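# Remove the arch's curved wooden support, arch intact

## Task

Pull the curved wooden support (centering) free from beneath the arch while the arch keeps standing and none of its blocks moves from its place; use any number of the four arms.

## Robot and tools

Setup: four identical i2rt Big YAM arms (arm1, arm2, arm3, arm4), each with six joints, a two-finger gripper and a wrist camera (armN_cam_wrist). Room cameras: cam_back, cam_front, cam_top. Every pose uses one shared scene frame: origin on the floor, +z up, metres. Table tops sit at z=0.720. Feet (base_link), each facing along its own +x: arm1 at (0.650, -0.006, 0.794) facing -x; arm2 at (0.000, 0.656, 0.746) facing -y; arm3 at (-0.649, 0.006, 0.801) facing +x; arm4 at (-0.003, -0.653, 0.754) facing +y. So the arms ring the work area and all face its centre. A hand reaches roughly 1.0 m from its joint1 axis.

Hand frame: the 'hand' point lies between the finger pads, about 1 cm short of the tips. Fingers point along hand +z; they open and close along hand y. Quaternions are written w,x,y,z.

Tool move: one action for any subset of arms. Keys are arm1..arm4 plus optional cameras. Each arm's entry is its own object and may contain:
- joints: absolute joint targets by name. joint1_rad -2.879..2.879 (yaw about the foot, + is counter-clockwise seen from above, 0 points along the foot's +x); joint2_rad 0..3.141 (shoulder; 0 = upper arm back and near level, + lifts it up and forward); joint3_rad 0..3.019 (elbow; 0 = folded, + opens); joint4_rad -1.692..1.57 (hand pitch, + tips fingers up); joint5_rad -1.57..1.57 (hand yaw, + toward the arm's right); joint6_rad -2.094..2.094 (hand roll, + clockwise viewed from behind); gripper_m 0..0.093 (fingertip gap in metres, absolute). Done tolerances: ±0.045, 0.14, 0.09, 0.055, 0.03, 0.035 rad and ±0.003 m.
- min_time_s (0.1..8): lower bound, seconds, on each joint motion of that arm.
- target: an absolute hand pose, seven numbers [x, y, z, qw, qx, qy, qz], scene frame, metres, same form as the printed 'hand' line. The hand travels a straight line from its current hand_target toward it. With target, joints may hold only gripper_m, otherwise the call is refused.
- speed: peak path speed, 0.002..0.5 m/s (default 0.25), only allowed with target; rotation capped at twice that value in rad/s.
All motions in one call start together; all hand paths of one call finish together, paced by the slowest. Paths last 0.5..10 s (cut off at 10 s), a whole action at most 15 s. Paths ignore obstacles and other arms. Each control step clamps the commanded pose to within 100 mm and 20 degrees of the measured hand, then solves damped IK, favouring position. Expect centimetre-level errors, lag, overshoot in speed near full stretch, and wide swings between distant joint postures. Omitted arms or joints keep their old commands and may still be pushing. Unknown keys make a call invalid; out-of-range numbers get it refused, and a refusal (or a stop) cancels your later move/wait/finished_scene calls in that reply.

cameras: list of names or ["all"]; [] for none; omitted means all for an empty move and none otherwise. A move with no action returns full state, images and the scene number.

Tool wait: seconds 0..10, optional cameras; commands nothing new. Tool zoom_image: camera plus region [x0, y0, x1, y1] in pixels of that camera's latest 672x504 image, at most 504 each way. Tool finished_scene: scene (1 or 2); ends the scene for good; call nothing after it in the same reply. The arch must stay standing without help afterward.

Reading results: 'move: arm1 done; arm2 time_out' gives each moved arm's worst outcome. joint_status/hand_status words: done; off_target (rested short, may still push); time_out (joints keep a nearby target and keep pushing; on_its_own lists them, 'held at' is the target not the reading; send the reported position to relax); not_followed / 'joint command not followed' / 'pose unreachable' (a self/inter-arm check blocked the motion; gripper still obeys; the arm may retry until given new targets). Arms listed 'as last shown' were not commanded and show 'not commanded'. hand_target is the pose the current joint targets imply; under load the hand may sit short. Joint velocities in rad/s (gripper m/s); 'within noise' means still. Torques in N m, joint order, include gravity, offsets and noise; joints 3 and 4 wrap at ±28. Camera images may lag the state slightly; calibration data is approximate (fixed cameras a few mm and degrees off).

Gripper: gripping a hard part, gripper_m reads up to 0.005 narrower (or up to 0.002 wider) than it; empty and closed reads 0.000..0.003. Commanding about 0.005 below the first-contact reading gives full force (roughly 50..64 N per pad). Release by commanding well above the reading.

Avoid: arms pressing or hitting each other (including one gripper closing on another's fingers; the collision check may act late and permits finger/housing/camera contact); hard pushes on fixed or heavy things; knocking blocks or dropping the support, or sending anything out of the work area or falling far; releasing a part while it moves. Arms don't stop on contact and keep pushing, which heats motors: MOTOR HOT appears near 85 °C, and at 100 °C the arm goes limp for 30..60 s or more (OVER-TEMPERATURE FAULT, keys report limit_stop_at_motor_heat; resend targets afterward). Holding loads or staying stretched also heats. Loose objects may get occasional small pushes. The scene keeps running while you compose replies, with the last commands held; fast, smooth, low-effort motion is preferred.

Each tool is called after ">>>" as name([rows], argument=value, ...), one row to a line, values as JSON.

## Session

>>> move()

Scene clock: 0.00 s.
Joint torques (N m): no reading
Motor temperatures (°C): arm1=[36 33 36 30 29 30 32] | arm2=[36 32 32 32 33 28 29] | arm3=[30 38 34 31 29 30 34] | arm4=[33 32 31 35 33 27 34]
Heat: arm1: hottest joint1_rad 36 °C; arm2: hottest joint1_rad 36 °C; arm3: hottest joint2_rad 38 °C; arm4: hottest joint4_rad 35 °C.
Joint velocities: within noise
arm1.joint_positions: joint1_rad=-0.792 joint2_rad=+0.597 joint3_rad=+1.317 joint4_rad=-1.235 joint5_rad=+0.036 joint6_rad=+0.139 gripper_m=+0.09396
arm1.joint_status: not commanded
arm1.hand: x=+0.4866 y=+0.1760 z=+1.3259 quat_wxyz=(-0.185, +0.761, -0.404, -0.473) (m; scene frame)
arm1.hand_target: x=+0.4882 y=+0.1742 z=+1.3369 quat_wxyz=(-0.188, +0.755, -0.401, -0.483) (m; scene frame)
arm1.hand_status: not commanded
arm2.joint_positions: joint1_rad=+0.031 joint2_rad=+0.603 joint3_rad=+1.457 joint4_rad=-1.387 joint5_rad=-0.263 joint6_rad=+0.761 gripper_m=+0.09396
arm2.joint_status: not commanded
arm2.hand: x=+0.0421 y=+0.4486 z=+1.3126 quat_wxyz=(-0.497, -0.768, -0.393, +0.094) (m; scene frame)
arm2.hand_target: x=+0.0421 y=+0.4516 z=+1.3209 quat_wxyz=(-0.505, -0.763, -0.391, +0.098) (m; scene frame)
arm2.hand_status: not commanded
arm3.joint_positions: joint1_rad=+0.554 joint2_rad=+0.643 joint3_rad=+1.438 joint4_rad=-1.241 joint5_rad=+0.294 joint6_rad=+0.554 gripper_m=+0.09396
arm3.joint_status: not commanded
arm3.hand: x=-0.4138 y=+0.1037 z=+1.3791 quat_wxyz=(-0.507, -0.061, -0.841, -0.178) (m; scene frame)
arm3.hand_target: x=-0.4167 y=+0.1018 z=+1.3926 quat_wxyz=(-0.517, -0.063, -0.833, -0.186) (m; scene frame)
arm3.hand_status: not commanded
arm4.joint_positions: joint1_rad=-0.454 joint2_rad=+0.631 joint3_rad=+1.450 joint4_rad=-1.565 joint5_rad=-0.075 joint6_rad=-0.150 gripper_m=+0.09396
arm4.joint_status: not commanded
arm4.hand: x=+0.0668 y=-0.4724 z=+1.2759 quat_wxyz=(-0.346, +0.552, -0.728, -0.214) (m; scene frame)
arm4.hand_target: x=+0.0658 y=-0.4742 z=+1.2836 quat_wxyz=(-0.354, +0.550, -0.724, -0.218) (m; scene frame)
arm4.hand_status: not commanded
pictures: arm1_cam_wrist, arm2_cam_wrist, arm3_cam_wrist, arm4_cam_wrist, cam_back, cam_front, cam_top
camera_calibration:
arm1_cam_wrist: T_world_to_cam=[[0.797319, 0.596147, -0.0942867, -0.368986], [0.509163, -0.748247, -0.4253, 0.451023], [-0.324091, 0.291093, -0.900128, 1.42768], [0, 0, 0, 1]] pos_world=[0.527254, 0.141859, 1.44212]
arm2_cam_wrist: T_world_to_cam=[[-0.701394, 0.201794, -0.683612, 0.835716], [0.409312, 0.899214, -0.154522, -0.212758], [0.583532, -0.388191, -0.713301, 1.21205], [0, 0, 0, 1]] pos_world=[-0.0340186, 0.493179, 1.40298]
arm3_cam_wrist: T_world_to_cam=[[0.0879263, -0.924112, -0.371868, 0.64589], [-0.911985, 0.0754847, -0.403218, 0.172778], [0.400689, 0.374592, -0.83614, 1.40781], [0, 0, 0, 1]] pos_world=[-0.463312, 0.0564809, 1.48697]
arm4_cam_wrist: T_world_to_cam=[[0.951578, -0.295641, 0.084239, -0.312856], [-0.273853, -0.939752, -0.204623, -0.161551], [0.139659, 0.171646, -0.975209, 1.44366], [0, 0, 0, 1]] pos_world=[0.0518457, -0.492109, 1.40116]

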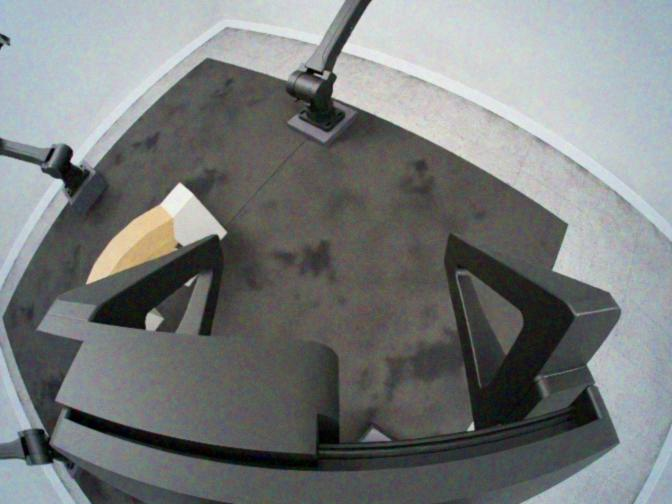

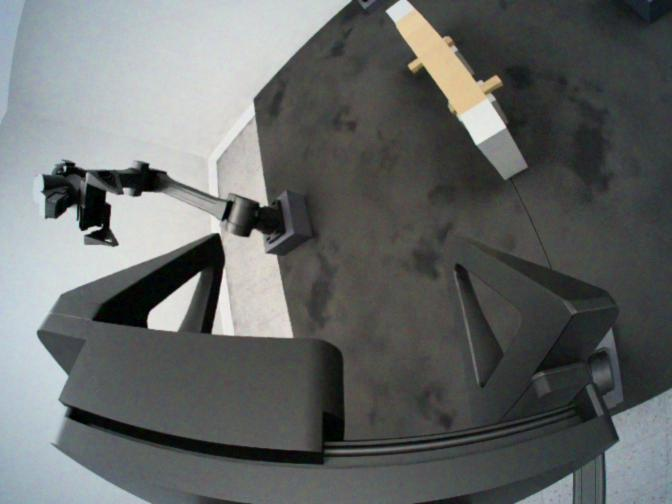

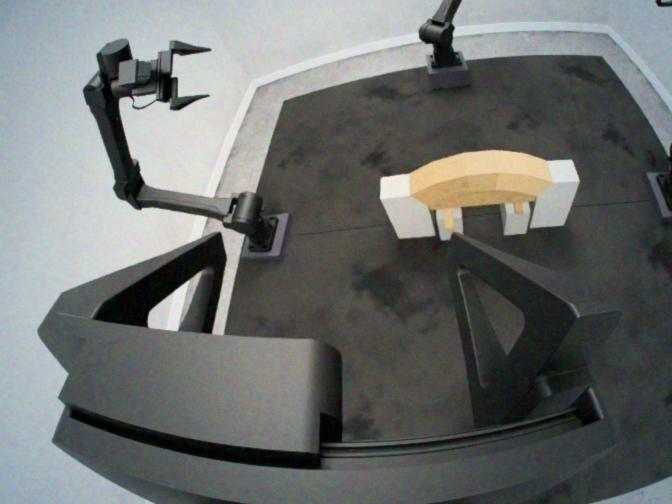

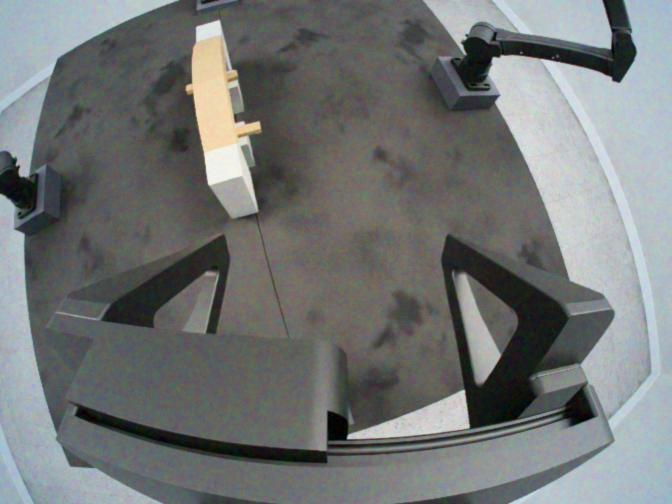

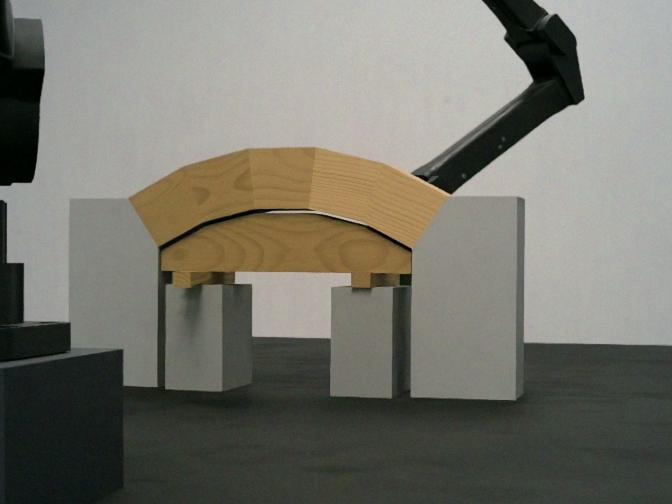

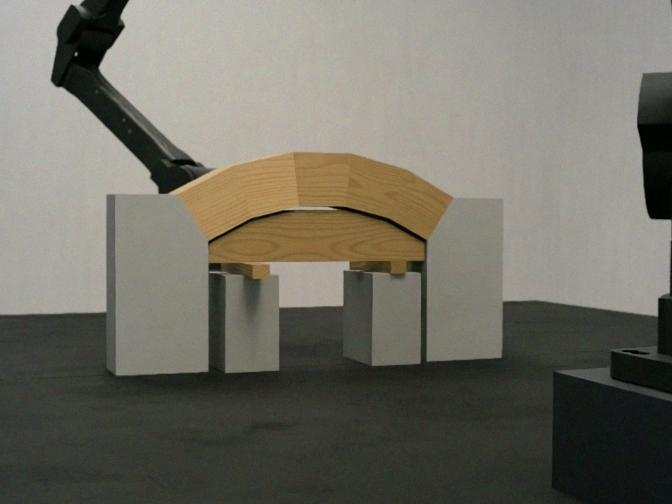

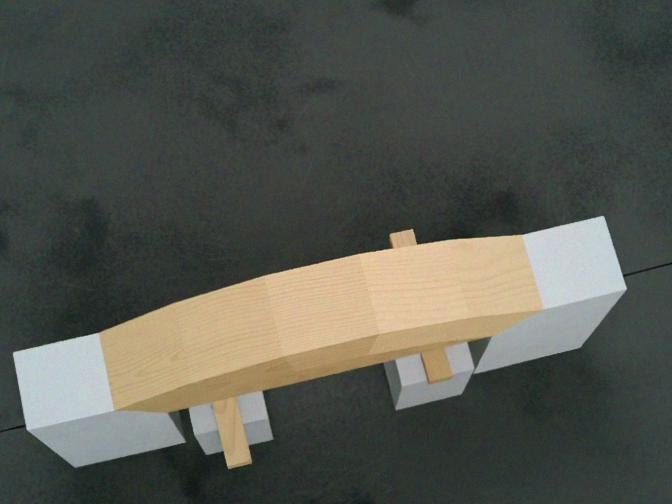

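>>> move(arm1={"joints":{"joint1_rad":0.03,"joint2_rad":1.52,"joint3_rad":0.3,"joint4_rad":1.15,"joint5_rad":0.17,"joint6_rad":0,"gripper_m":0.06},"min_time_s":2.5}, arm3={"joints":{"joint1_rad":0.08,"joint2_rad":1.2,"joint3_rad":0.4,"joint4_rad":0.8,"joint5_rad":0.2,"joint6_rad":1.2},"min_time_s":2.5}, cameras=["cam_top"])

>>> move(arm1={"target":[0.060,-0.025,0.876,0.0529,-0.706,0.0529,0.706],"speed":0.15}, arm3={"joints":{"joint1_rad":0.06,"joint2_rad":1.93,"joint3_rad":0.38,"joint4_rad":1.52,"joint5_rad":0.2,"joint6_rad":1.59},"min_time_s":2.5}, cameras=["arm1_cam_wrist","arm3_cam_wrist","cam_top","cam_front"])

Scene clock: 8.70 s.
Joint torques (N m): arm1=[0.62 -5.3 3.02 3.56 0.12 -0.21] | arm2=[1.03 3.84 9.4 2.26 -0.02 -0.06] | arm3=[-1.14 -4.95 8.68 2.22 0 0.11] | arm4=[-1.14 4.19 8.53 1.98 0.01 0.03]
Motor temperatures (°C): arm1=[36 33 37 30 29 30 31] | arm2=[36 32 32 32 33 28 29] | arm3=[30 38 36 32 29 30 34] | arm4=[33 32 32 35 32 27 34]
Heat: arm1: hottest joint3_rad 37 °C; arm2: hottest joint1_rad 36 °C; arm3: hottest joint2_rad 38 °C; arm4: hottest joint4_rad 35 °C.
move: arm1 done; arm3 done
Joint velocities: within noise
arm1.joint_positions: joint1_rad=+0.017 joint2_rad=+1.504 joint3_rad=+0.309 joint4_rad=+1.125 joint5_rad=+0.167 joint6_rad=+0.012 gripper_m=+0.06009
arm1.joint_status: all done
arm1.hand: x=+0.2016 y=+0.0256 z=+0.9367 quat_wxyz=(-0.063, +0.727, -0.061, -0.681) (m; scene frame)
arm1.hand_target: x=+0.2042 y=+0.0205 z=+0.9324 quat_wxyz=(-0.064, +0.727, -0.053, -0.681) (m; scene frame)
arm1.hand_status: not commanded
arm2, arm4: as last shown
arm3.joint_positions: joint1_rad=+0.089 joint2_rad=+1.190 joint3_rad=+0.399 joint4_rad=+0.779 joint5_rad=+0.203 joint6_rad=+1.190 gripper_m=+0.09396
arm3.joint_status: all done
arm3.hand: x=-0.1895 y=+0.0303 z=+1.0300 quat_wxyz=(-0.596, -0.419, -0.578, -0.368) (m; scene frame)
arm3.hand_target: x=-0.1879 y=+0.0269 z=+1.0313 quat_wxyz=(-0.599, -0.422, -0.570, -0.372) (m; scene frame)
arm3.hand_status: not commanded
pictures: cam_top

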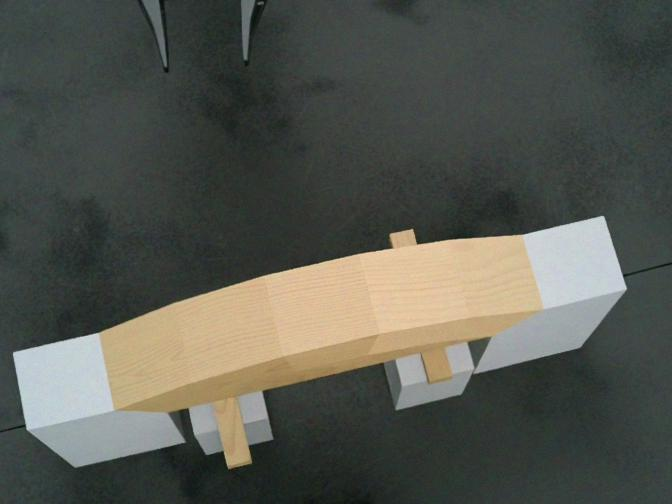

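Scene clock: 11.80 s.
Joint torques (N m): arm1=[0.32 -11.11 5.08 3.48 0.13 -0.13] | arm2=[1.14 3.6 9.33 2.25 -0.02 -0.06] | arm3=[-1.08 -8.94 1.57 2.21 0 0.07] | arm4=[-1.44 4.19 8.53 2.1 0.01 0.03]
Motor temperatures (°C): arm1=[36 34 37 30 29 30 31] | arm2=[36 32 32 32 33 28 28] | arm3=[30 38 36 32 29 30 34] | arm4=[33 32 32 35 32 27 34]
Heat: arm1: hottest joint3_rad 37 °C; arm2: hottest joint1_rad 36 °C; arm3: hottest joint2_rad 38 °C; arm4: hottest joint4_rad 35 °C.
move: arm1 off_target; arm3 done
Joint velocities: within noise
arm1.joint_positions: joint1_rad=+0.120 joint2_rad=+1.968 joint3_rad=+0.678 joint4_rad=+1.257 joint5_rad=+0.253 joint6_rad=+0.012 gripper_m=+0.06009
arm1.joint_status: not commanded
arm1.hand: x=+0.0698 y=-0.0178 z=+0.8749 quat_wxyz=(-0.057, +0.714, -0.055, -0.696) (m; scene frame)
arm1.hand_target: x=+0.0605 y=-0.0251 z=+0.8761 quat_wxyz=(-0.053, +0.705, -0.053, -0.705) (m; scene frame)
arm1.hand_status: off_target (0.012 m and 1.6 deg from the pose sent, 0.162 m and 4.0 deg at the start)
arm2, arm4: as last shown
arm3.joint_positions: joint1_rad=+0.070 joint2_rad=+1.916 joint3_rad=+0.384 joint4_rad=+1.499 joint5_rad=+0.203 joint6_rad=+1.580 gripper_m=+0.09396
arm3.joint_status: all done
arm3.hand: x=-0.1743 y=+0.0224 z=+0.8715 quat_wxyz=(-0.514, -0.532, -0.486, -0.465) (m; scene frame)
arm3.hand_target: x=-0.1764 y=+0.0177 z=+0.8692 quat_wxyz=(-0.514, -0.536, -0.481, -0.467) (m; scene frame)
arm3.hand_status: not commanded
pictures: arm1_cam_wrist, arm3_cam_wrist, cam_front, cam_top
camera_calibration:
arm1_cam_wrist: T_world_to_cam=[[0.171292, 0.985209, 0.00477989, 0.00020741], [0.593577, -0.0993266, -0.798624, 0.658669], [-0.786337, 0.139635, -0.601811, 0.711678], [0, 0, 0, 1]] pos_world=[0.168613, -0.0341561, 0.954324]
arm3_cam_wrist: T_world_to_cam=[[-0.0244747, 0.0022879, -0.999698, 0.867713], [-0.531962, 0.846636, 0.0149611, -0.12284], [0.846415, 0.532167, -0.0195041, 0.280378], [0, 0, 0, 1]] pos_world=[-0.281425, -0.0471926, 0.874757]

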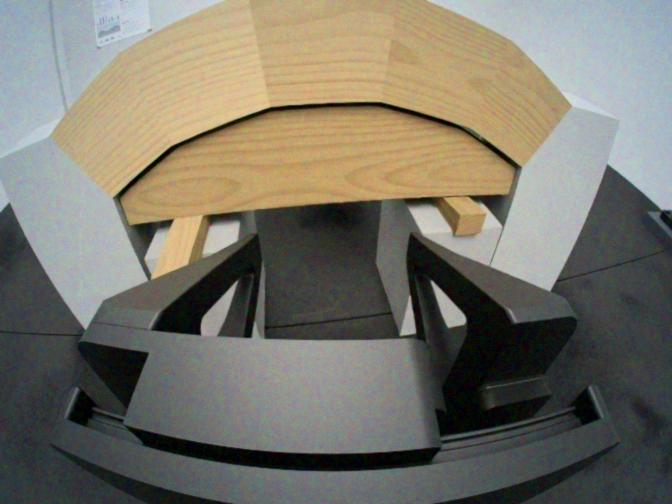

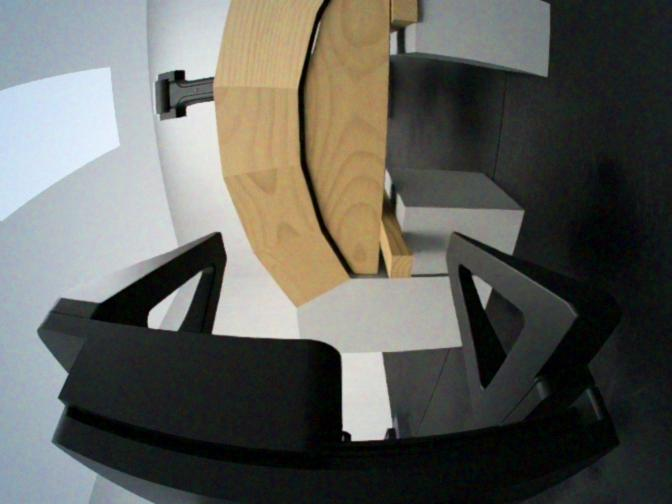

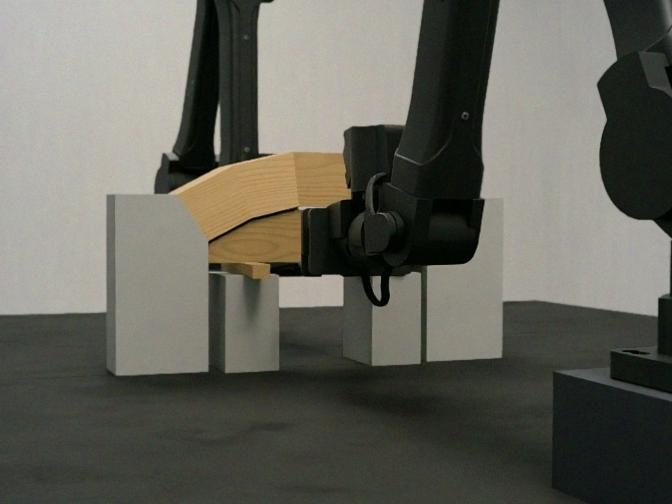

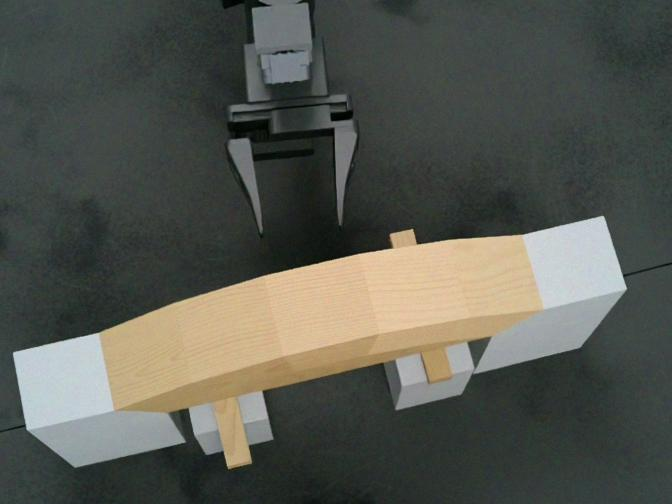

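>>> move(arm1={"target":[0.050,-0.014,0.876,0.008,-0.707,0.008,0.707],"speed":0.15}, cameras=["arm1_cam_wrist"])

Scene clock: 13.73 s.
Joint torques (N m): arm1=[-0.85 -11.28 5.26 3.08 -0.09 -0.13] | arm2=[1.03 3.55 9.39 2.33 -0.02 -0.08] | arm3=[-1.08 -8.88 1.59 2.21 0 0.09] | arm4=[-0.91 4.42 8.58 2.02 0.02 0.02]
Motor temperatures (°C): arm1=[36 34 37 30 29 30 31] | arm2=[36 32 32 32 33 28 28] | arm3=[30 38 36 32 29 30 34] | arm4=[33 32 32 35 32 27 34]
Heat: arm1: hottest joint3_rad 37 °C; arm2: hottest joint1_rad 36 °C; arm3: hottest joint2_rad 38 °C; arm4: hottest joint4_rad 35 °C.
move: arm1 off_target
Joint velocities: within noise
arm1.joint_positions: joint1_rad=+0.060 joint2_rad=+1.973 joint3_rad=+0.695 joint4_rad=+1.257 joint5_rad=+0.053 joint6_rad=+0.012 gripper_m=+0.06009
arm1.joint_status: not commanded
arm1.hand: x=+0.0602 y=-0.0177 z=+0.8776 quat_wxyz=(-0.006, +0.713, -0.007, -0.701) (m; scene frame)
arm1.hand_target: x=+0.0505 y=-0.0139 z=+0.8761 quat_wxyz=(-0.008, +0.707, -0.008, -0.707) (m; scene frame)
arm1.hand_status: off_target (0.011 m and 1.0 deg from the pose sent, 0.020 m and 7.9 deg at the start)
arm2, arm3, arm4: as last shown
arm3.hand: x=-0.1743 y=+0.0224 z=+0.8715 quat_wxyz=(-0.514, -0.532, -0.486, -0.466) (m; scene frame)
pictures: arm1_cam_wrist
camera_calibration:
arm1_cam_wrist: T_world_to_cam=[[0.0321086, 0.999483, -0.00163179, 0.0160687], [0.594394, -0.0204075, -0.803915, 0.672451], [-0.803533, 0.0248427, -0.594742, 0.698595], [0, 0, 0, 1]] pos_world=[0.161127, -0.0196923, 0.956104]

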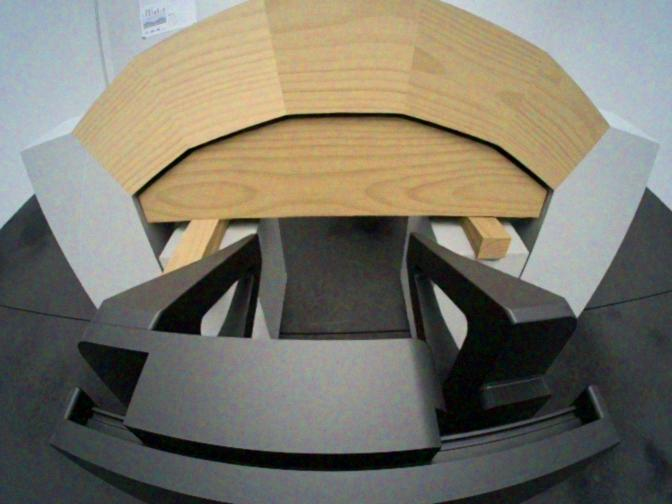

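>>> move(arm1={"target":[0.005,-0.010,0.874,0.008,-0.707,0.008,0.707],"speed":0.08}, cameras=["arm1_cam_wrist"])

Scene clock: 15.17 s.
Joint torques (N m): arm1=[-1.44 -12.57 6.08 1.63 -0.13 -0.13] | arm2=[1.44 3.72 9.32 2.29 -0.01 -0.05] | arm3=[-1.14 -8.88 1.58 2.19 0.01 0.09] | arm4=[-1.2 4.07 8.7 2.15 -0.03 0.02]
Motor temperatures (°C): arm1=[36 34 37 30 29 30 31] | arm2=[36 32 33 32 33 28 28] | arm3=[30 38 36 32 29 30 34] | arm4=[33 32 32 35 32 27 34]
Heat: arm1: hottest joint3_rad 37 °C; arm2: hottest joint1_rad 36 °C; arm3: hottest joint2_rad 38 °C; arm4: hottest joint4_rad 35 °C.
move: arm1 off_target
Joint velocities: within noise
arm1.joint_positions: joint1_rad=+0.054 joint2_rad=+2.024 joint3_rad=+0.822 joint4_rad=+1.210 joint5_rad=+0.042 joint6_rad=+0.012 gripper_m=+0.06009
arm1.joint_status: not commanded
arm1.hand: x=+0.0165 y=-0.0175 z=+0.8832 quat_wxyz=(-0.003, +0.703, -0.006, -0.711) (m; scene frame)
arm1.hand_target: x=+0.0060 y=-0.0100 z=+0.8739 quat_wxyz=(-0.008, +0.707, -0.008, -0.707) (m; scene frame)
arm1.hand_status: off_target (0.017 m and 0.9 deg from the pose sent, 0.056 m and 1.0 deg at the start)
arm2, arm3, arm4: as last shown
pictures: arm1_cam_wrist
camera_calibration:
arm1_cam_wrist: T_world_to_cam=[[0.026441, 0.999645, -0.00342553, 0.0189939], [0.571371, -0.0179246, -0.820496, 0.718072], [-0.820266, 0.0197375, -0.571642, 0.646539], [0, 0, 0, 1]] pos_world=[0.119546, -0.018877, 0.958829]

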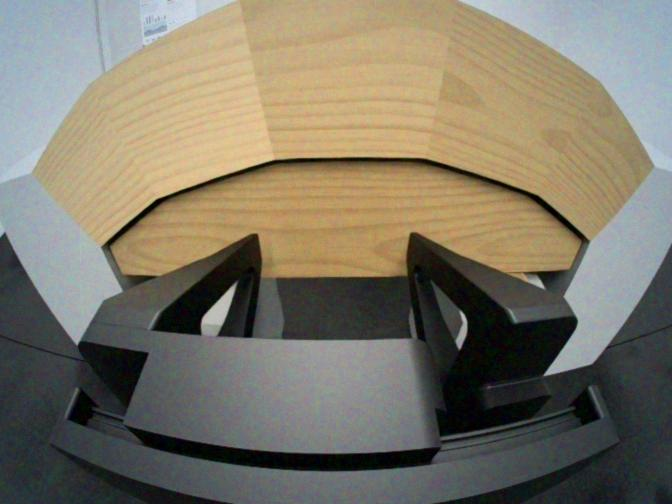

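>>> move(arm1={"target":[-0.025,0.002,0.872,0.008,-0.707,0.008,0.707],"speed":0.06}, cameras=["arm1_cam_wrist","arm3_cam_wrist"])

Scene clock: 16.43 s.
Joint torques (N m): arm1=[-1.61 -13.33 7.02 1.63 -0.08 -0.14] | arm2=[1.2 3.72 9.39 2.29 -0.01 -0.06] | arm3=[-1.03 -8.94 1.57 2.21 0 0.09] | arm4=[-0.79 3.9 8.54 2.13 0.03 0.04]
Motor temperatures (°C): arm1=[36 34 37 30 29 30 31] | arm2=[36 32 33 32 33 28 28] | arm3=[30 38 36 32 29 30 34] | arm4=[33 32 33 35 32 27 34]
Heat: arm1: hottest joint3_rad 37 °C; arm2: hottest joint1_rad 36 °C; arm3: hottest joint2_rad 38 °C; arm4: hottest joint4_rad 35 °C.
move: arm1 off_target
Joint velocities: within noise
arm1.joint_positions: joint1_rad=+0.032 joint2_rad=+2.062 joint3_rad=+0.904 joint4_rad=+1.161 joint5_rad=+0.015 joint6_rad=+0.012 gripper_m=+0.06009
arm1.joint_status: not commanded
arm1.hand: x=-0.0110 y=-0.0080 z=+0.8802 quat_wxyz=(-0.002, +0.705, -0.004, -0.710) (m; scene frame)
arm1.hand_target: x=-0.0237 y=+0.0022 z=+0.8721 quat_wxyz=(-0.008, +0.707, -0.008, -0.707) (m; scene frame)
arm1.hand_status: off_target (0.019 m and 0.9 deg from the pose sent, 0.047 m and 0.9 deg at the start)
arm2, arm3, arm4: as last shown
pictures: arm1_cam_wrist, arm3_cam_wrist
camera_calibration:
arm1_cam_wrist: T_world_to_cam=[[0.0226785, 0.999738, -0.003169, 0.00991437], [0.574859, -0.0156336, -0.818103, 0.729421], [-0.817938, 0.0167317, -0.575063, 0.625091], [0, 0, 0, 1]] pos_world=[0.0917463, -0.00896707, 0.95624]
arm3_cam_wrist: T_world_to_cam=[[-0.0244556, 0.00264776, -0.999697, 0.867734], [-0.531954, 0.846636, 0.0152556, -0.123095], [0.84642, 0.532166, -0.0192965, 0.280197], [0, 0, 0, 1]] pos_world=[-0.281425, -0.0471922, 0.874756]

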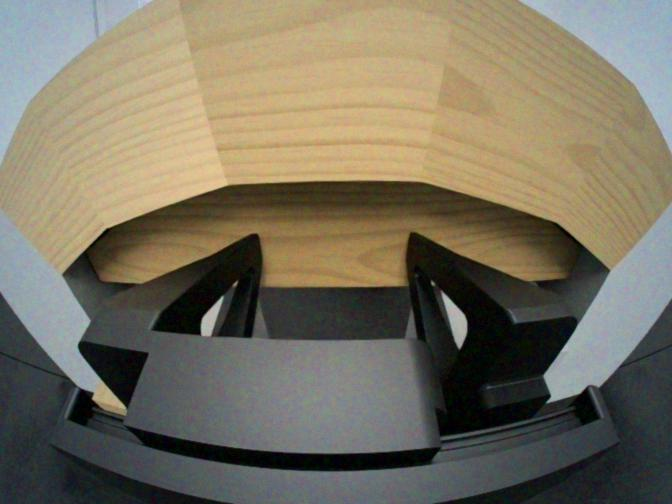

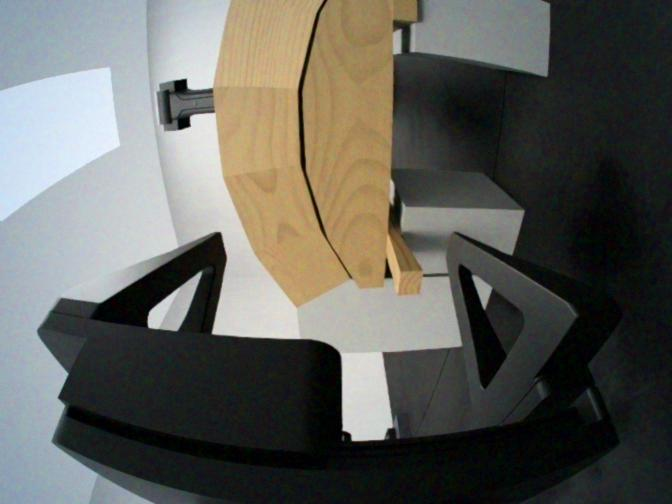

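>>> move(arm1={"target":[-0.058,0.001,0.872,0.008,-0.707,0.008,0.707],"speed":0.06}, cameras=["arm1_cam_wrist","arm3_cam_wrist","cam_top","cam_front","cam_back"])

Scene clock: 17.73 s.
Joint torques (N m): arm1=[-1.38 -14.45 7.43 1.58 0.02 -0.13] | arm2=[1.14 3.66 9.35 2.3 -0.01 -0.06] | arm3=[-1.03 -8.88 1.54 2.17 0.01 0.08] | arm4=[-0.79 3.96 8.66 2.13 0 0.05]
Motor temperatures (°C): arm1=[36 34 38 30 29 30 31] | arm2=[36 32 33 32 33 28 28] | arm3=[30 38 36 32 29 30 34] | arm4=[33 32 33 35 32 27 34]
Heat: arm1: hottest joint3_rad 38 °C; arm2: hottest joint1_rad 36 °C; arm3: hottest joint2_rad 38 °C; arm4: hottest joint4_rad 35 °C.
move: arm1 off_target
Joint velocities: within noise
arm1.joint_positions: joint1_rad=+0.031 joint2_rad=+2.101 joint3_rad=+1.004 joint4_rad=+1.101 joint5_rad=+0.015 joint6_rad=+0.012 gripper_m=+0.06009
arm1.joint_status: not commanded
arm1.hand: x=-0.0436 y=-0.0077 z=+0.8811 quat_wxyz=(-0.002, +0.704, -0.005, -0.710) (m; scene frame)
arm1.hand_target: x=-0.0567 y=+0.0010 z=+0.8721 quat_wxyz=(-0.008, +0.707, -0.008, -0.707) (m; scene frame)
arm1.hand_status: off_target (0.019 m and 0.9 deg from the pose sent, 0.049 m and 0.9 deg at the start)
arm2, arm3, arm4: as last shown
pictures: arm1_cam_wrist, arm3_cam_wrist, cam_back, cam_front, cam_top
camera_calibration:
arm1_cam_wrist: T_world_to_cam=[[0.0233949, 0.999721, -0.00317551, 0.0103219], [0.573913, -0.0160311, -0.818759, 0.749499], [-0.818582, 0.0173323, -0.574128, 0.598029], [0, 0, 0, 1]] pos_world=[0.0591465, -0.00866899, 0.957037]
arm3_cam_wrist: T_world_to_cam=[[-0.0244556, 0.00264776, -0.999697, 0.867734], [-0.531954, 0.846636, 0.0152556, -0.123095], [0.84642, 0.532166, -0.0192965, 0.280197], [0, 0, 0, 1]] pos_world=[-0.281425, -0.0471922, 0.874756]

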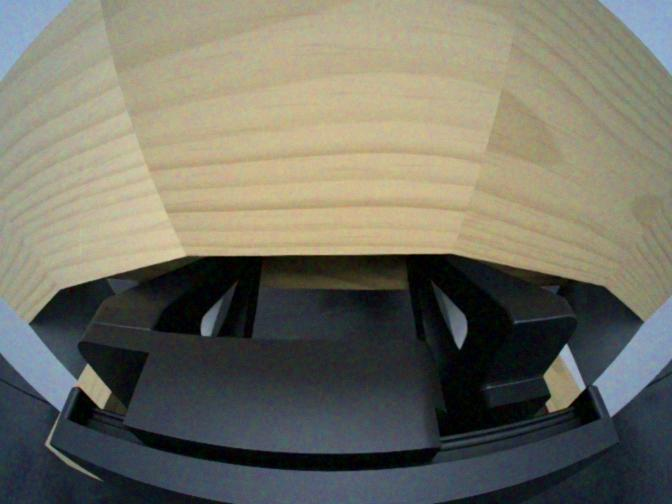

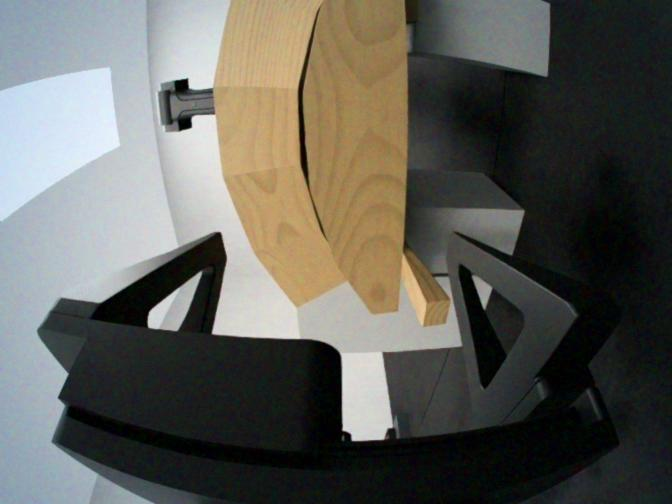

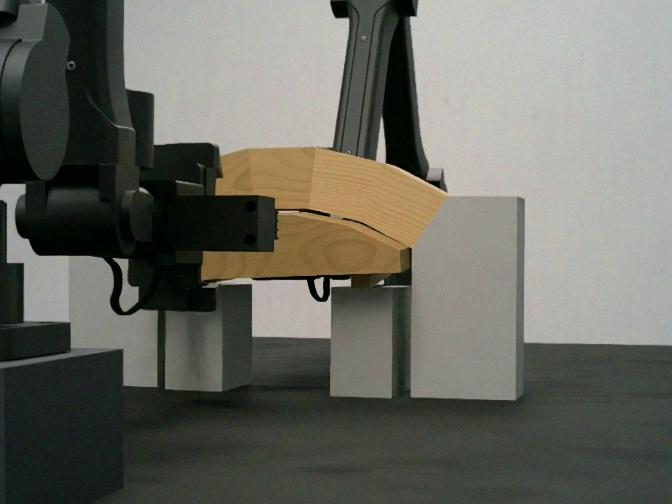

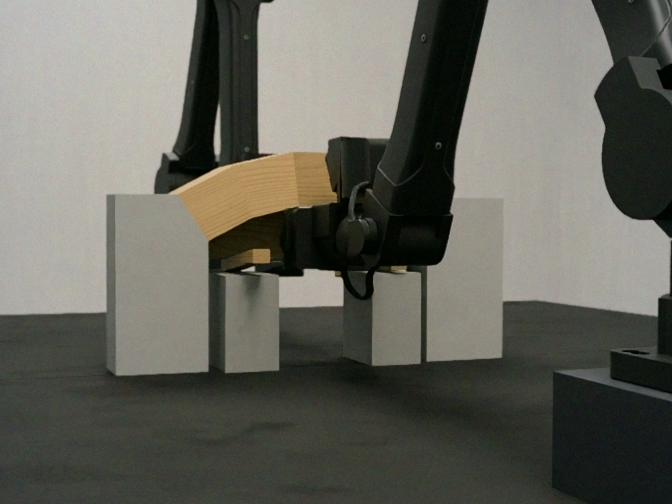

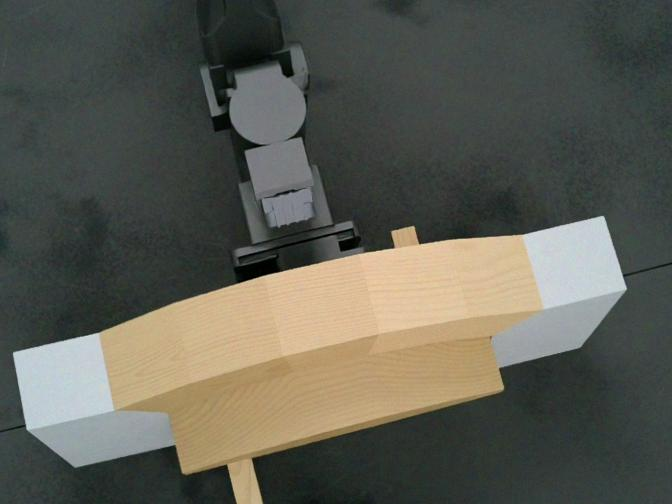

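>>> move(arm3={"target":[-0.118,-0.004,0.851,0.5056,0.5056,0.4943,0.4943],"speed":0.1}, cameras=["arm3_cam_wrist","cam_top","cam_back"])

Scene clock: 19.83 s.
Joint torques (N m): arm1=[-1.32 -14.51 7.51 1.54 0.02 -0.14] | arm2=[1.08 3.6 9.32 2.22 -0.01 -0.07] | arm3=[-0.15 -10.7 3.95 1.91 0.01 -0.04] | arm4=[-1.14 4.25 8.5 2.03 0 0.01]
Motor temperatures (°C): arm1=[36 34 38 30 29 30 31] | arm2=[36 32 33 32 33 28 28] | arm3=[30 38 36 32 29 30 34] | arm4=[33 32 33 35 32 27 33]
Heat: arm1: hottest joint3_rad 38 °C; arm2: hottest joint1_rad 36 °C; arm3: hottest joint2_rad 38 °C; arm4: hottest joint4_rad 35 °C.
move: arm3 done
Joint velocities: within noise
arm1, arm2, arm4: as last shown
arm3.joint_positions: joint1_rad=-0.047 joint2_rad=+2.040 joint3_rad=+0.529 joint4_rad=+1.502 joint5_rad=+0.009 joint6_rad=+1.580 gripper_m=+0.09396
arm3.joint_status: not commanded
arm3.hand: x=-0.1244 y=-0.0002 z=+0.8506 quat_wxyz=(-0.499, -0.509, -0.499, -0.492) (m; scene frame)
arm3.hand_target: x=-0.1182 y=-0.0041 z=+0.8509 quat_wxyz=(-0.506, -0.506, -0.494, -0.494) (m; scene frame)
arm3.hand_status: done (0.008 m and 1.1 deg from the pose sent, 0.066 m and 4.7 deg at the start)
pictures: arm3_cam_wrist, cam_back, cam_top
camera_calibration:
arm3_cam_wrist: T_world_to_cam=[[-0.00360283, 0.00742545, -0.999966, 0.850955], [-0.59558, 0.803255, 0.00811058, -0.078954], [0.803288, 0.595589, 0.00152846, 0.226594], [0, 0, 0, 1]] pos_world=[-0.225978, -0.0778553, 0.85122]

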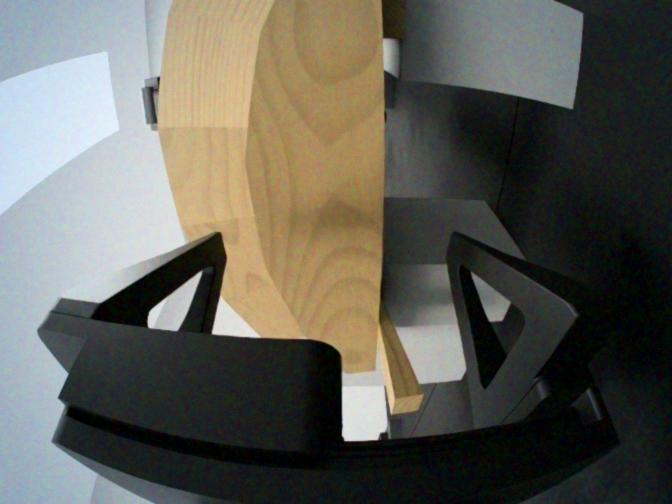

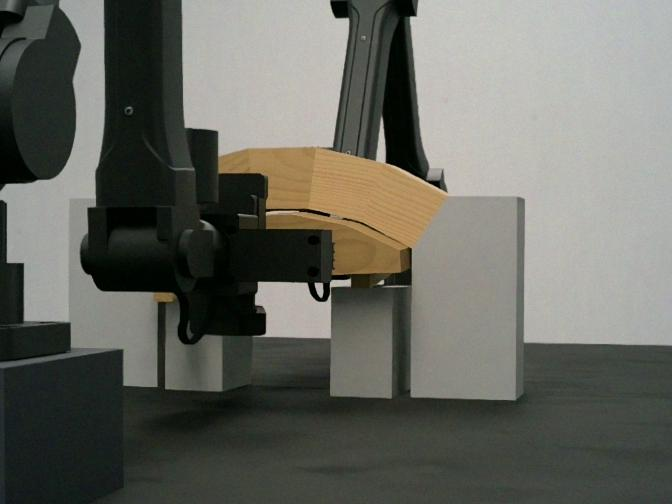

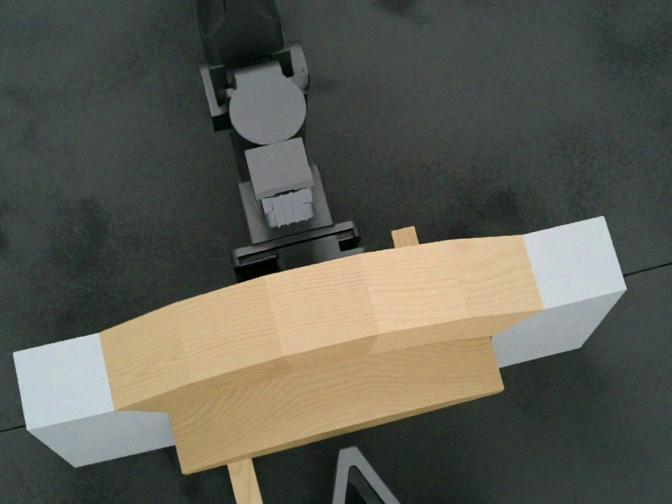

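>>> move(arm3={"target":[-0.092,-0.003,0.864,0.5056,0.5056,0.4943,0.4943],"speed":0.08}, cameras=["arm3_cam_wrist"])

Scene clock: 21.20 s.
Joint torques (N m): arm1=[-1.49 -14.39 7.43 1.57 0.02 -0.13] | arm2=[1.03 3.84 9.39 2.33 -0.02 -0.05] | arm3=[-0.62 -14.56 4.7 1.06 0.17 -0.05] | arm4=[-1.55 3.66 8.44 2.17 0 0.03]
Motor temperatures (°C): arm1=[36 34 38 30 29 30 31] | arm2=[36 32 33 32 33 28 28] | arm3=[30 38 36 32 29 30 34] | arm4=[33 32 33 35 32 27 33]
Heat: arm1: hottest joint3_rad 38 °C; arm2: hottest joint1_rad 36 °C; arm3: hottest joint2_rad 38 °C; arm4: hottest joint4_rad 35 °C.
move: arm3 off_target
Joint velocities: within noise
arm1: as last shown
arm2.joint_positions: joint1_rad=+0.031 joint2_rad=+0.603 joint3_rad=+1.457 joint4_rad=-1.387 joint5_rad=-0.263 joint6_rad=+0.761 gripper_m=+0.09396
arm2.joint_status: not commanded
arm2.hand: x=+0.0421 y=+0.4486 z=+1.3126 quat_wxyz=(-0.497, -0.768, -0.393, +0.094) (m; scene frame)
arm2.hand_target: x=+0.0421 y=+0.4516 z=+1.3209 quat_wxyz=(-0.505, -0.763, -0.391, +0.098) (m; scene frame)
arm2.hand_status: not commanded
arm3.joint_positions: joint1_rad=-0.047 joint2_rad=+2.040 joint3_rad=+0.586 joint4_rad=+1.426 joint5_rad=+0.009 joint6_rad=+1.580 gripper_m=+0.09396
arm3.joint_status: not commanded
arm3.hand: x=-0.1026 y=-0.0004 z=+0.8478 quat_wxyz=(-0.495, -0.514, -0.504, -0.487) (m; scene frame)
arm3.hand_target: x=-0.0926 y=-0.0031 z=+0.8641 quat_wxyz=(-0.506, -0.506, -0.494, -0.494) (m; scene frame)
arm3.hand_status: off_target (0.020 m and 2.1 deg from the pose sent, 0.035 m and 1.1 deg at the start)
arm4.joint_positions: joint1_rad=-0.454 joint2_rad=+0.631 joint3_rad=+1.450 joint4_rad=-1.565 joint5_rad=-0.075 joint6_rad=-0.150 gripper_m=+0.09396
arm4.joint_status: not commanded
arm4.hand: x=+0.0668 y=-0.4724 z=+1.2759 quat_wxyz=(-0.346, +0.552, -0.728, -0.214) (m; scene frame)
arm4.hand_target: x=+0.0658 y=-0.4742 z=+1.2836 quat_wxyz=(-0.354, +0.550, -0.724, -0.218) (m; scene frame)
arm4.hand_status: not commanded
pictures: arm3_cam_wrist
camera_calibration:
arm3_cam_wrist: T_world_to_cam=[[-0.0218901, 0.00754388, -0.999732, 0.846127], [-0.595258, 0.803308, 0.0190954, -0.075024], [0.803237, 0.595516, -0.0130939, 0.221555], [0, 0, 0, 1]] pos_world=[-0.204098, -0.0780551, 0.850234]

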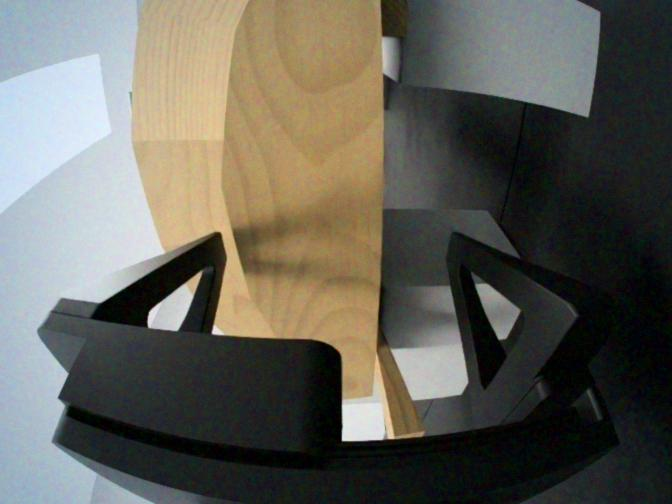

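>>> move(arm3={"target":[-0.112,-0.003,0.876,0.5056,0.5056,0.4943,0.4943],"speed":0.1}, cameras=["arm3_cam_wrist"])

Scene clock: 22.43 s.
Joint torques (N m): arm1=[-1.32 -14.51 7.45 1.59 0.03 -0.14] | arm2=[1.08 3.72 9.43 2.3 -0.02 -0.07] | arm3=[-0.67 -14.39 2.33 1.25 0.13 -0.04] | arm4=[-1.44 4.25 8.68 2.17 0.01 0.05]
Motor temperatures (°C): arm1=[36 34 38 30 29 30 31] | arm2=[36 32 33 32 33 28 28] | arm3=[30 38 36 32 29 30 34] | arm4=[33 32 33 35 32 27 33]
Heat: arm1: hottest joint3_rad 38 °C; arm2: hottest joint1_rad 36 °C; arm3: hottest joint2_rad 38 °C; arm4: hottest joint4_rad 35 °C.
move: arm3 off_target
Joint velocities: within noise
arm1, arm2, arm4: as last shown
arm3.joint_positions: joint1_rad=-0.047 joint2_rad=+1.987 joint3_rad=+0.553 joint4_rad=+1.425 joint5_rad=+0.009 joint6_rad=+1.580 gripper_m=+0.09396
arm3.joint_status: not commanded
arm3.hand: x=-0.1116 y=-0.0002 z=+0.8654 quat_wxyz=(-0.499, -0.509, -0.499, -0.492) (m; scene frame)
arm3.hand_target: x=-0.1120 y=-0.0031 z=+0.8758 quat_wxyz=(-0.506, -0.506, -0.494, -0.494) (m; scene frame)
arm3.hand_status: off_target (0.011 m and 1.0 deg from the pose sent, 0.030 m and 2.1 deg at the start)
pictures: arm3_cam_wrist
camera_calibration:
arm3_cam_wrist: T_world_to_cam=[[-0.00282461, 0.00736089, -0.999969, 0.865864], [-0.59559, 0.803253, 0.0075952, -0.0710053], [0.803284, 0.595593, 0.0021152, 0.21578], [0, 0, 0, 1]] pos_world=[-0.213177, -0.0778553, 0.86592]

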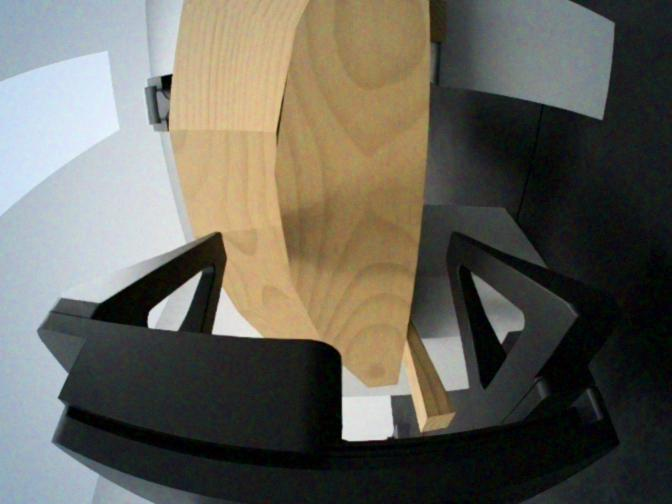

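>>> move(arm3={"target":[-0.086,-0.003,0.850,0.5056,0.5056,0.4943,0.4943],"speed":0.08}, cameras=["arm3_cam_wrist"])

Scene clock: 23.70 s.
Joint torques (N m): arm1=[-1.44 -14.45 7.46 1.55 0.02 -0.14] | arm2=[1.32 3.66 9.4 2.26 -0.02 -0.06] | arm3=[-0.5 -11.69 4.93 2.11 0.2 -0.05] | arm4=[-0.67 4.42 8.58 1.98 0.01 0.03]
Motor temperatures (°C): arm1=[36 34 38 30 29 30 31] | arm2=[36 32 33 32 33 28 28] | arm3=[30 38 36 32 29 30 34] | arm4=[33 32 33 35 32 27 33]
Heat: arm1: hottest joint3_rad 38 °C; arm2: hottest joint1_rad 36 °C; arm3: hottest joint2_rad 38 °C; arm4: hottest joint4_rad 35 °C.
move: arm3 done
Joint velocities: within noise
arm1, arm2, arm4: as last shown
arm3.joint_positions: joint1_rad=-0.047 joint2_rad=+2.057 joint3_rad=+0.612 joint4_rad=+1.425 joint5_rad=+0.009 joint6_rad=+1.580 gripper_m=+0.09396
arm3.joint_status: not commanded
arm3.hand: x=-0.0940 y=-0.0005 z=+0.8464 quat_wxyz=(-0.497, -0.512, -0.502, -0.489) (m; scene frame)
arm3.hand_target: x=-0.0863 y=-0.0031 z=+0.8499 quat_wxyz=(-0.506, -0.506, -0.494, -0.494) (m; scene frame)
arm3.hand_status: done (0.009 m and 1.6 deg from the pose sent, 0.030 m and 1.0 deg at the start)
pictures: arm3_cam_wrist
camera_calibration:
arm3_cam_wrist: T_world_to_cam=[[-0.0130644, 0.00750372, -0.999887, 0.845964], [-0.595397, 0.803313, 0.0138079, -0.0653194], [0.803326, 0.59551, -0.00602709, 0.208694], [0, 0, 0, 1]] pos_world=[-0.195488, -0.0781551, 0.848027]

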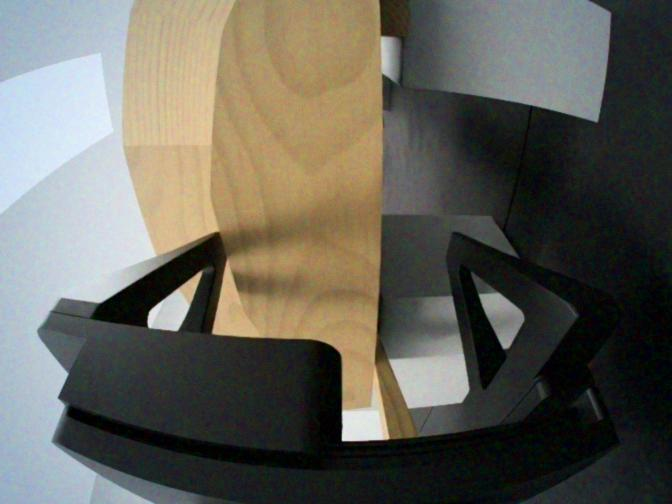

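>>> move(arm3={"target":[-0.090,-0.003,0.870,0.5056,0.5056,0.4943,0.4943],"speed":0.1}, cameras=["arm3_cam_wrist"])

Scene clock: 25.07 s.
Joint torques (N m): arm1=[-1.44 -14.51 7.45 1.52 0.01 -0.13] | arm2=[1.14 3.66 9.31 2.24 -0.01 -0.05] | arm3=[-0.56 -14.62 3.15 1.05 0.17 -0.05] | arm4=[-1.14 4.19 8.65 2.04 0.03 0.04]
Motor temperatures (°C): arm1=[36 34 39 30 29 30 31] | arm2=[36 32 33 32 33 28 28] | arm3=[30 38 36 32 29 30 34] | arm4=[33 32 33 35 32 27 33]
Heat: arm1: hottest joint3_rad 39 °C; arm2: hottest joint1_rad 36 °C; arm3: hottest joint2_rad 38 °C; arm4: hottest joint4_rad 35 °C.
move: arm3 done
Joint velocities: within noise
arm1, arm2, arm4: as last shown
arm3.joint_positions: joint1_rad=-0.047 joint2_rad=+2.020 joint3_rad=+0.612 joint4_rad=+1.403 joint5_rad=+0.009 joint6_rad=+1.580 gripper_m=+0.09396
arm3.joint_status: not commanded
arm3.hand: x=-0.0912 y=-0.0004 z=+0.8608 quat_wxyz=(-0.501, -0.508, -0.498, -0.493) (m; scene frame)
arm3.hand_target: x=-0.0901 y=-0.0031 z=+0.8699 quat_wxyz=(-0.506, -0.506, -0.494, -0.494) (m; scene frame)
arm3.hand_status: done (0.010 m and 0.8 deg from the pose sent, 0.024 m and 1.6 deg at the start)
pictures: arm3_cam_wrist
camera_calibration:
arm3_cam_wrist: T_world_to_cam=[[0.00183687, 0.0073333, -0.999971, 0.861718], [-0.595634, 0.803241, 0.00479644, -0.056253], [0.803254, 0.595608, 0.00584342, 0.196305], [0, 0, 0, 1]] pos_world=[-0.192772, -0.0780554, 0.860816]

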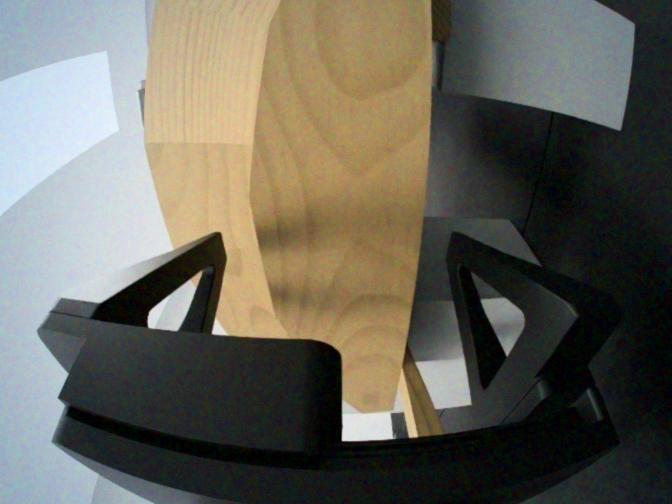

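>>> move(arm3={"target":[-0.070,-0.003,0.869,0.5056,0.5056,0.4943,0.4943],"speed":0.06}, cameras=["arm3_cam_wrist","cam_top"])

Scene clock: 26.33 s.
Joint torques (N m): arm1=[-1.44 -14.56 7.47 1.57 0.02 -0.14] | arm2=[0.91 3.84 9.31 2.28 0 -0.04] | arm3=[-0.5 -13.63 5.68 1.03 0.2 -0.04] | arm4=[-0.79 4.07 8.73 2.03 0.02 0.07]
Motor temperatures (°C): arm1=[36 34 39 30 29 30 31] | arm2=[36 32 33 32 33 28 28] | arm3=[30 38 36 32 29 29 34] | arm4=[33 32 33 35 32 27 33]
Heat: arm1: hottest joint3_rad 39 °C; arm2: hottest joint1_rad 36 °C; arm3: hottest joint2_rad 38 °C; arm4: hottest joint4_rad 35 °C.
move: arm3 off_target
Joint velocities: within noise
arm1, arm2, arm4: as last shown
arm3.joint_positions: joint1_rad=-0.047 joint2_rad=+2.020 joint3_rad=+0.642 joint4_rad=+1.364 joint5_rad=+0.009 joint6_rad=+1.580 gripper_m=+0.09396
arm3.joint_status: not commanded
arm3.hand: x=-0.0801 y=-0.0005 z=+0.8604 quat_wxyz=(-0.498, -0.510, -0.500, -0.491) (m; scene frame)
arm3.hand_target: x=-0.0703 y=-0.0031 z=+0.8693 quat_wxyz=(-0.506, -0.506, -0.494, -0.494) (m; scene frame)
arm3.hand_status: off_target (0.013 m and 1.3 deg from the pose sent, 0.023 m and 0.8 deg at the start)
pictures: arm3_cam_wrist, cam_top
camera_calibration:
arm3_cam_wrist: T_world_to_cam=[[-0.00740429, 0.00744412, -0.999945, 0.860613], [-0.595505, 0.803284, 0.0103896, -0.054302], [0.803317, 0.595549, -0.00151474, 0.193718], [0, 0, 0, 1]] pos_world=[-0.181582, -0.0781552, 0.861423]

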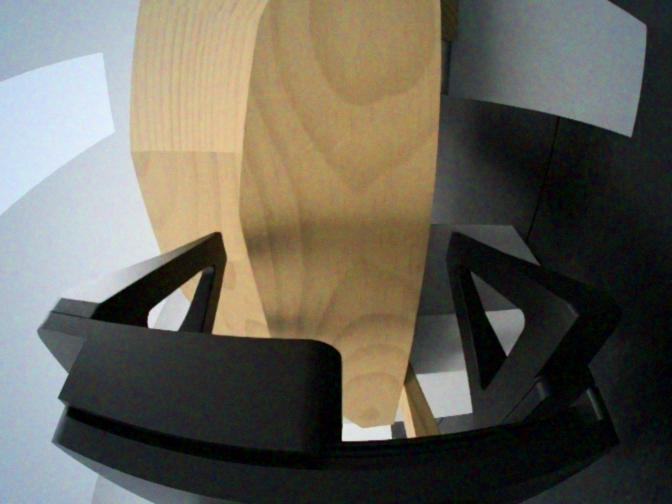

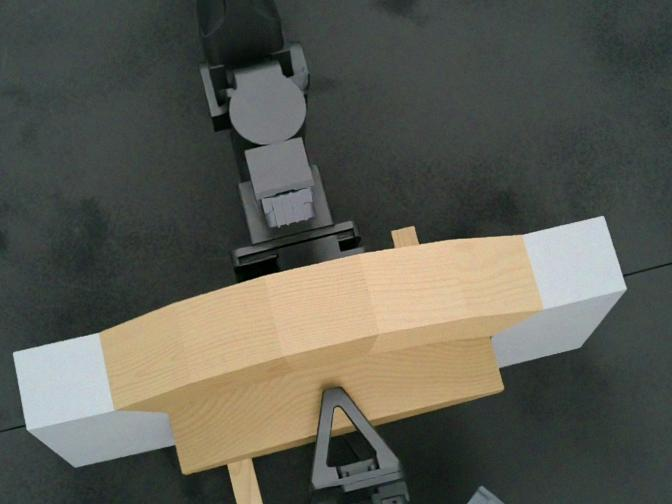

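>>> move(arm3={"joints":{"gripper_m":0.069}}, cameras=["arm3_cam_wrist"])

Scene clock: 27.10 s.
Joint torques (N m): arm1=[-1.49 -14.33 7.46 1.57 0.03 -0.13] | arm2=[1.26 3.72 9.33 2.26 -0.01 -0.06] | arm3=[-0.5 -13.51 5.71 0.99 0.19 -0.05] | arm4=[-1.08 3.6 8.59 2.14 -0.01 0.01]
Motor temperatures (°C): arm1=[36 34 39 30 28 30 31] | arm2=[36 32 33 32 33 28 28] | arm3=[30 38 36 32 29 29 34] | arm4=[33 32 33 35 32 27 33]
Heat: arm1: hottest joint3_rad 39 °C; arm2: hottest joint1_rad 36 °C; arm3: hottest joint2_rad 38 °C; arm4: hottest joint4_rad 35 °C.
move: arm3 done
Joint velocities: within noise
arm1, arm2, arm4: as last shown
arm3.joint_positions: joint1_rad=-0.047 joint2_rad=+2.020 joint3_rad=+0.642 joint4_rad=+1.364 joint5_rad=+0.009 joint6_rad=+1.580 gripper_m=+0.06917
arm3.joint_status: all done
arm3.hand: x=-0.0801 y=-0.0005 z=+0.8604 quat_wxyz=(-0.498, -0.510, -0.500, -0.491) (m; scene frame)
arm3.hand_target: x=-0.0703 y=-0.0031 z=+0.8693 quat_wxyz=(-0.506, -0.506, -0.494, -0.494) (m; scene frame)
arm3.hand_status: not commanded
pictures: arm3_cam_wrist
camera_calibration:
arm3_cam_wrist: T_world_to_cam=[[-0.00740429, 0.00744412, -0.999945, 0.860613], [-0.595505, 0.803284, 0.0103896, -0.054302], [0.803317, 0.595549, -0.00151474, 0.193718], [0, 0, 0, 1]] pos_world=[-0.181582, -0.0781552, 0.861423]

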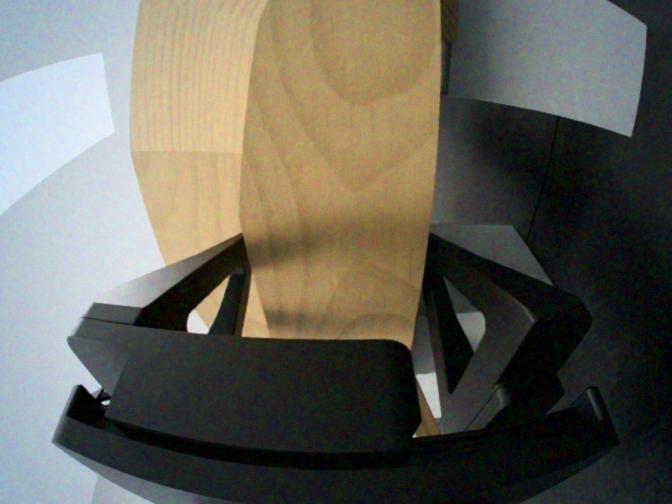

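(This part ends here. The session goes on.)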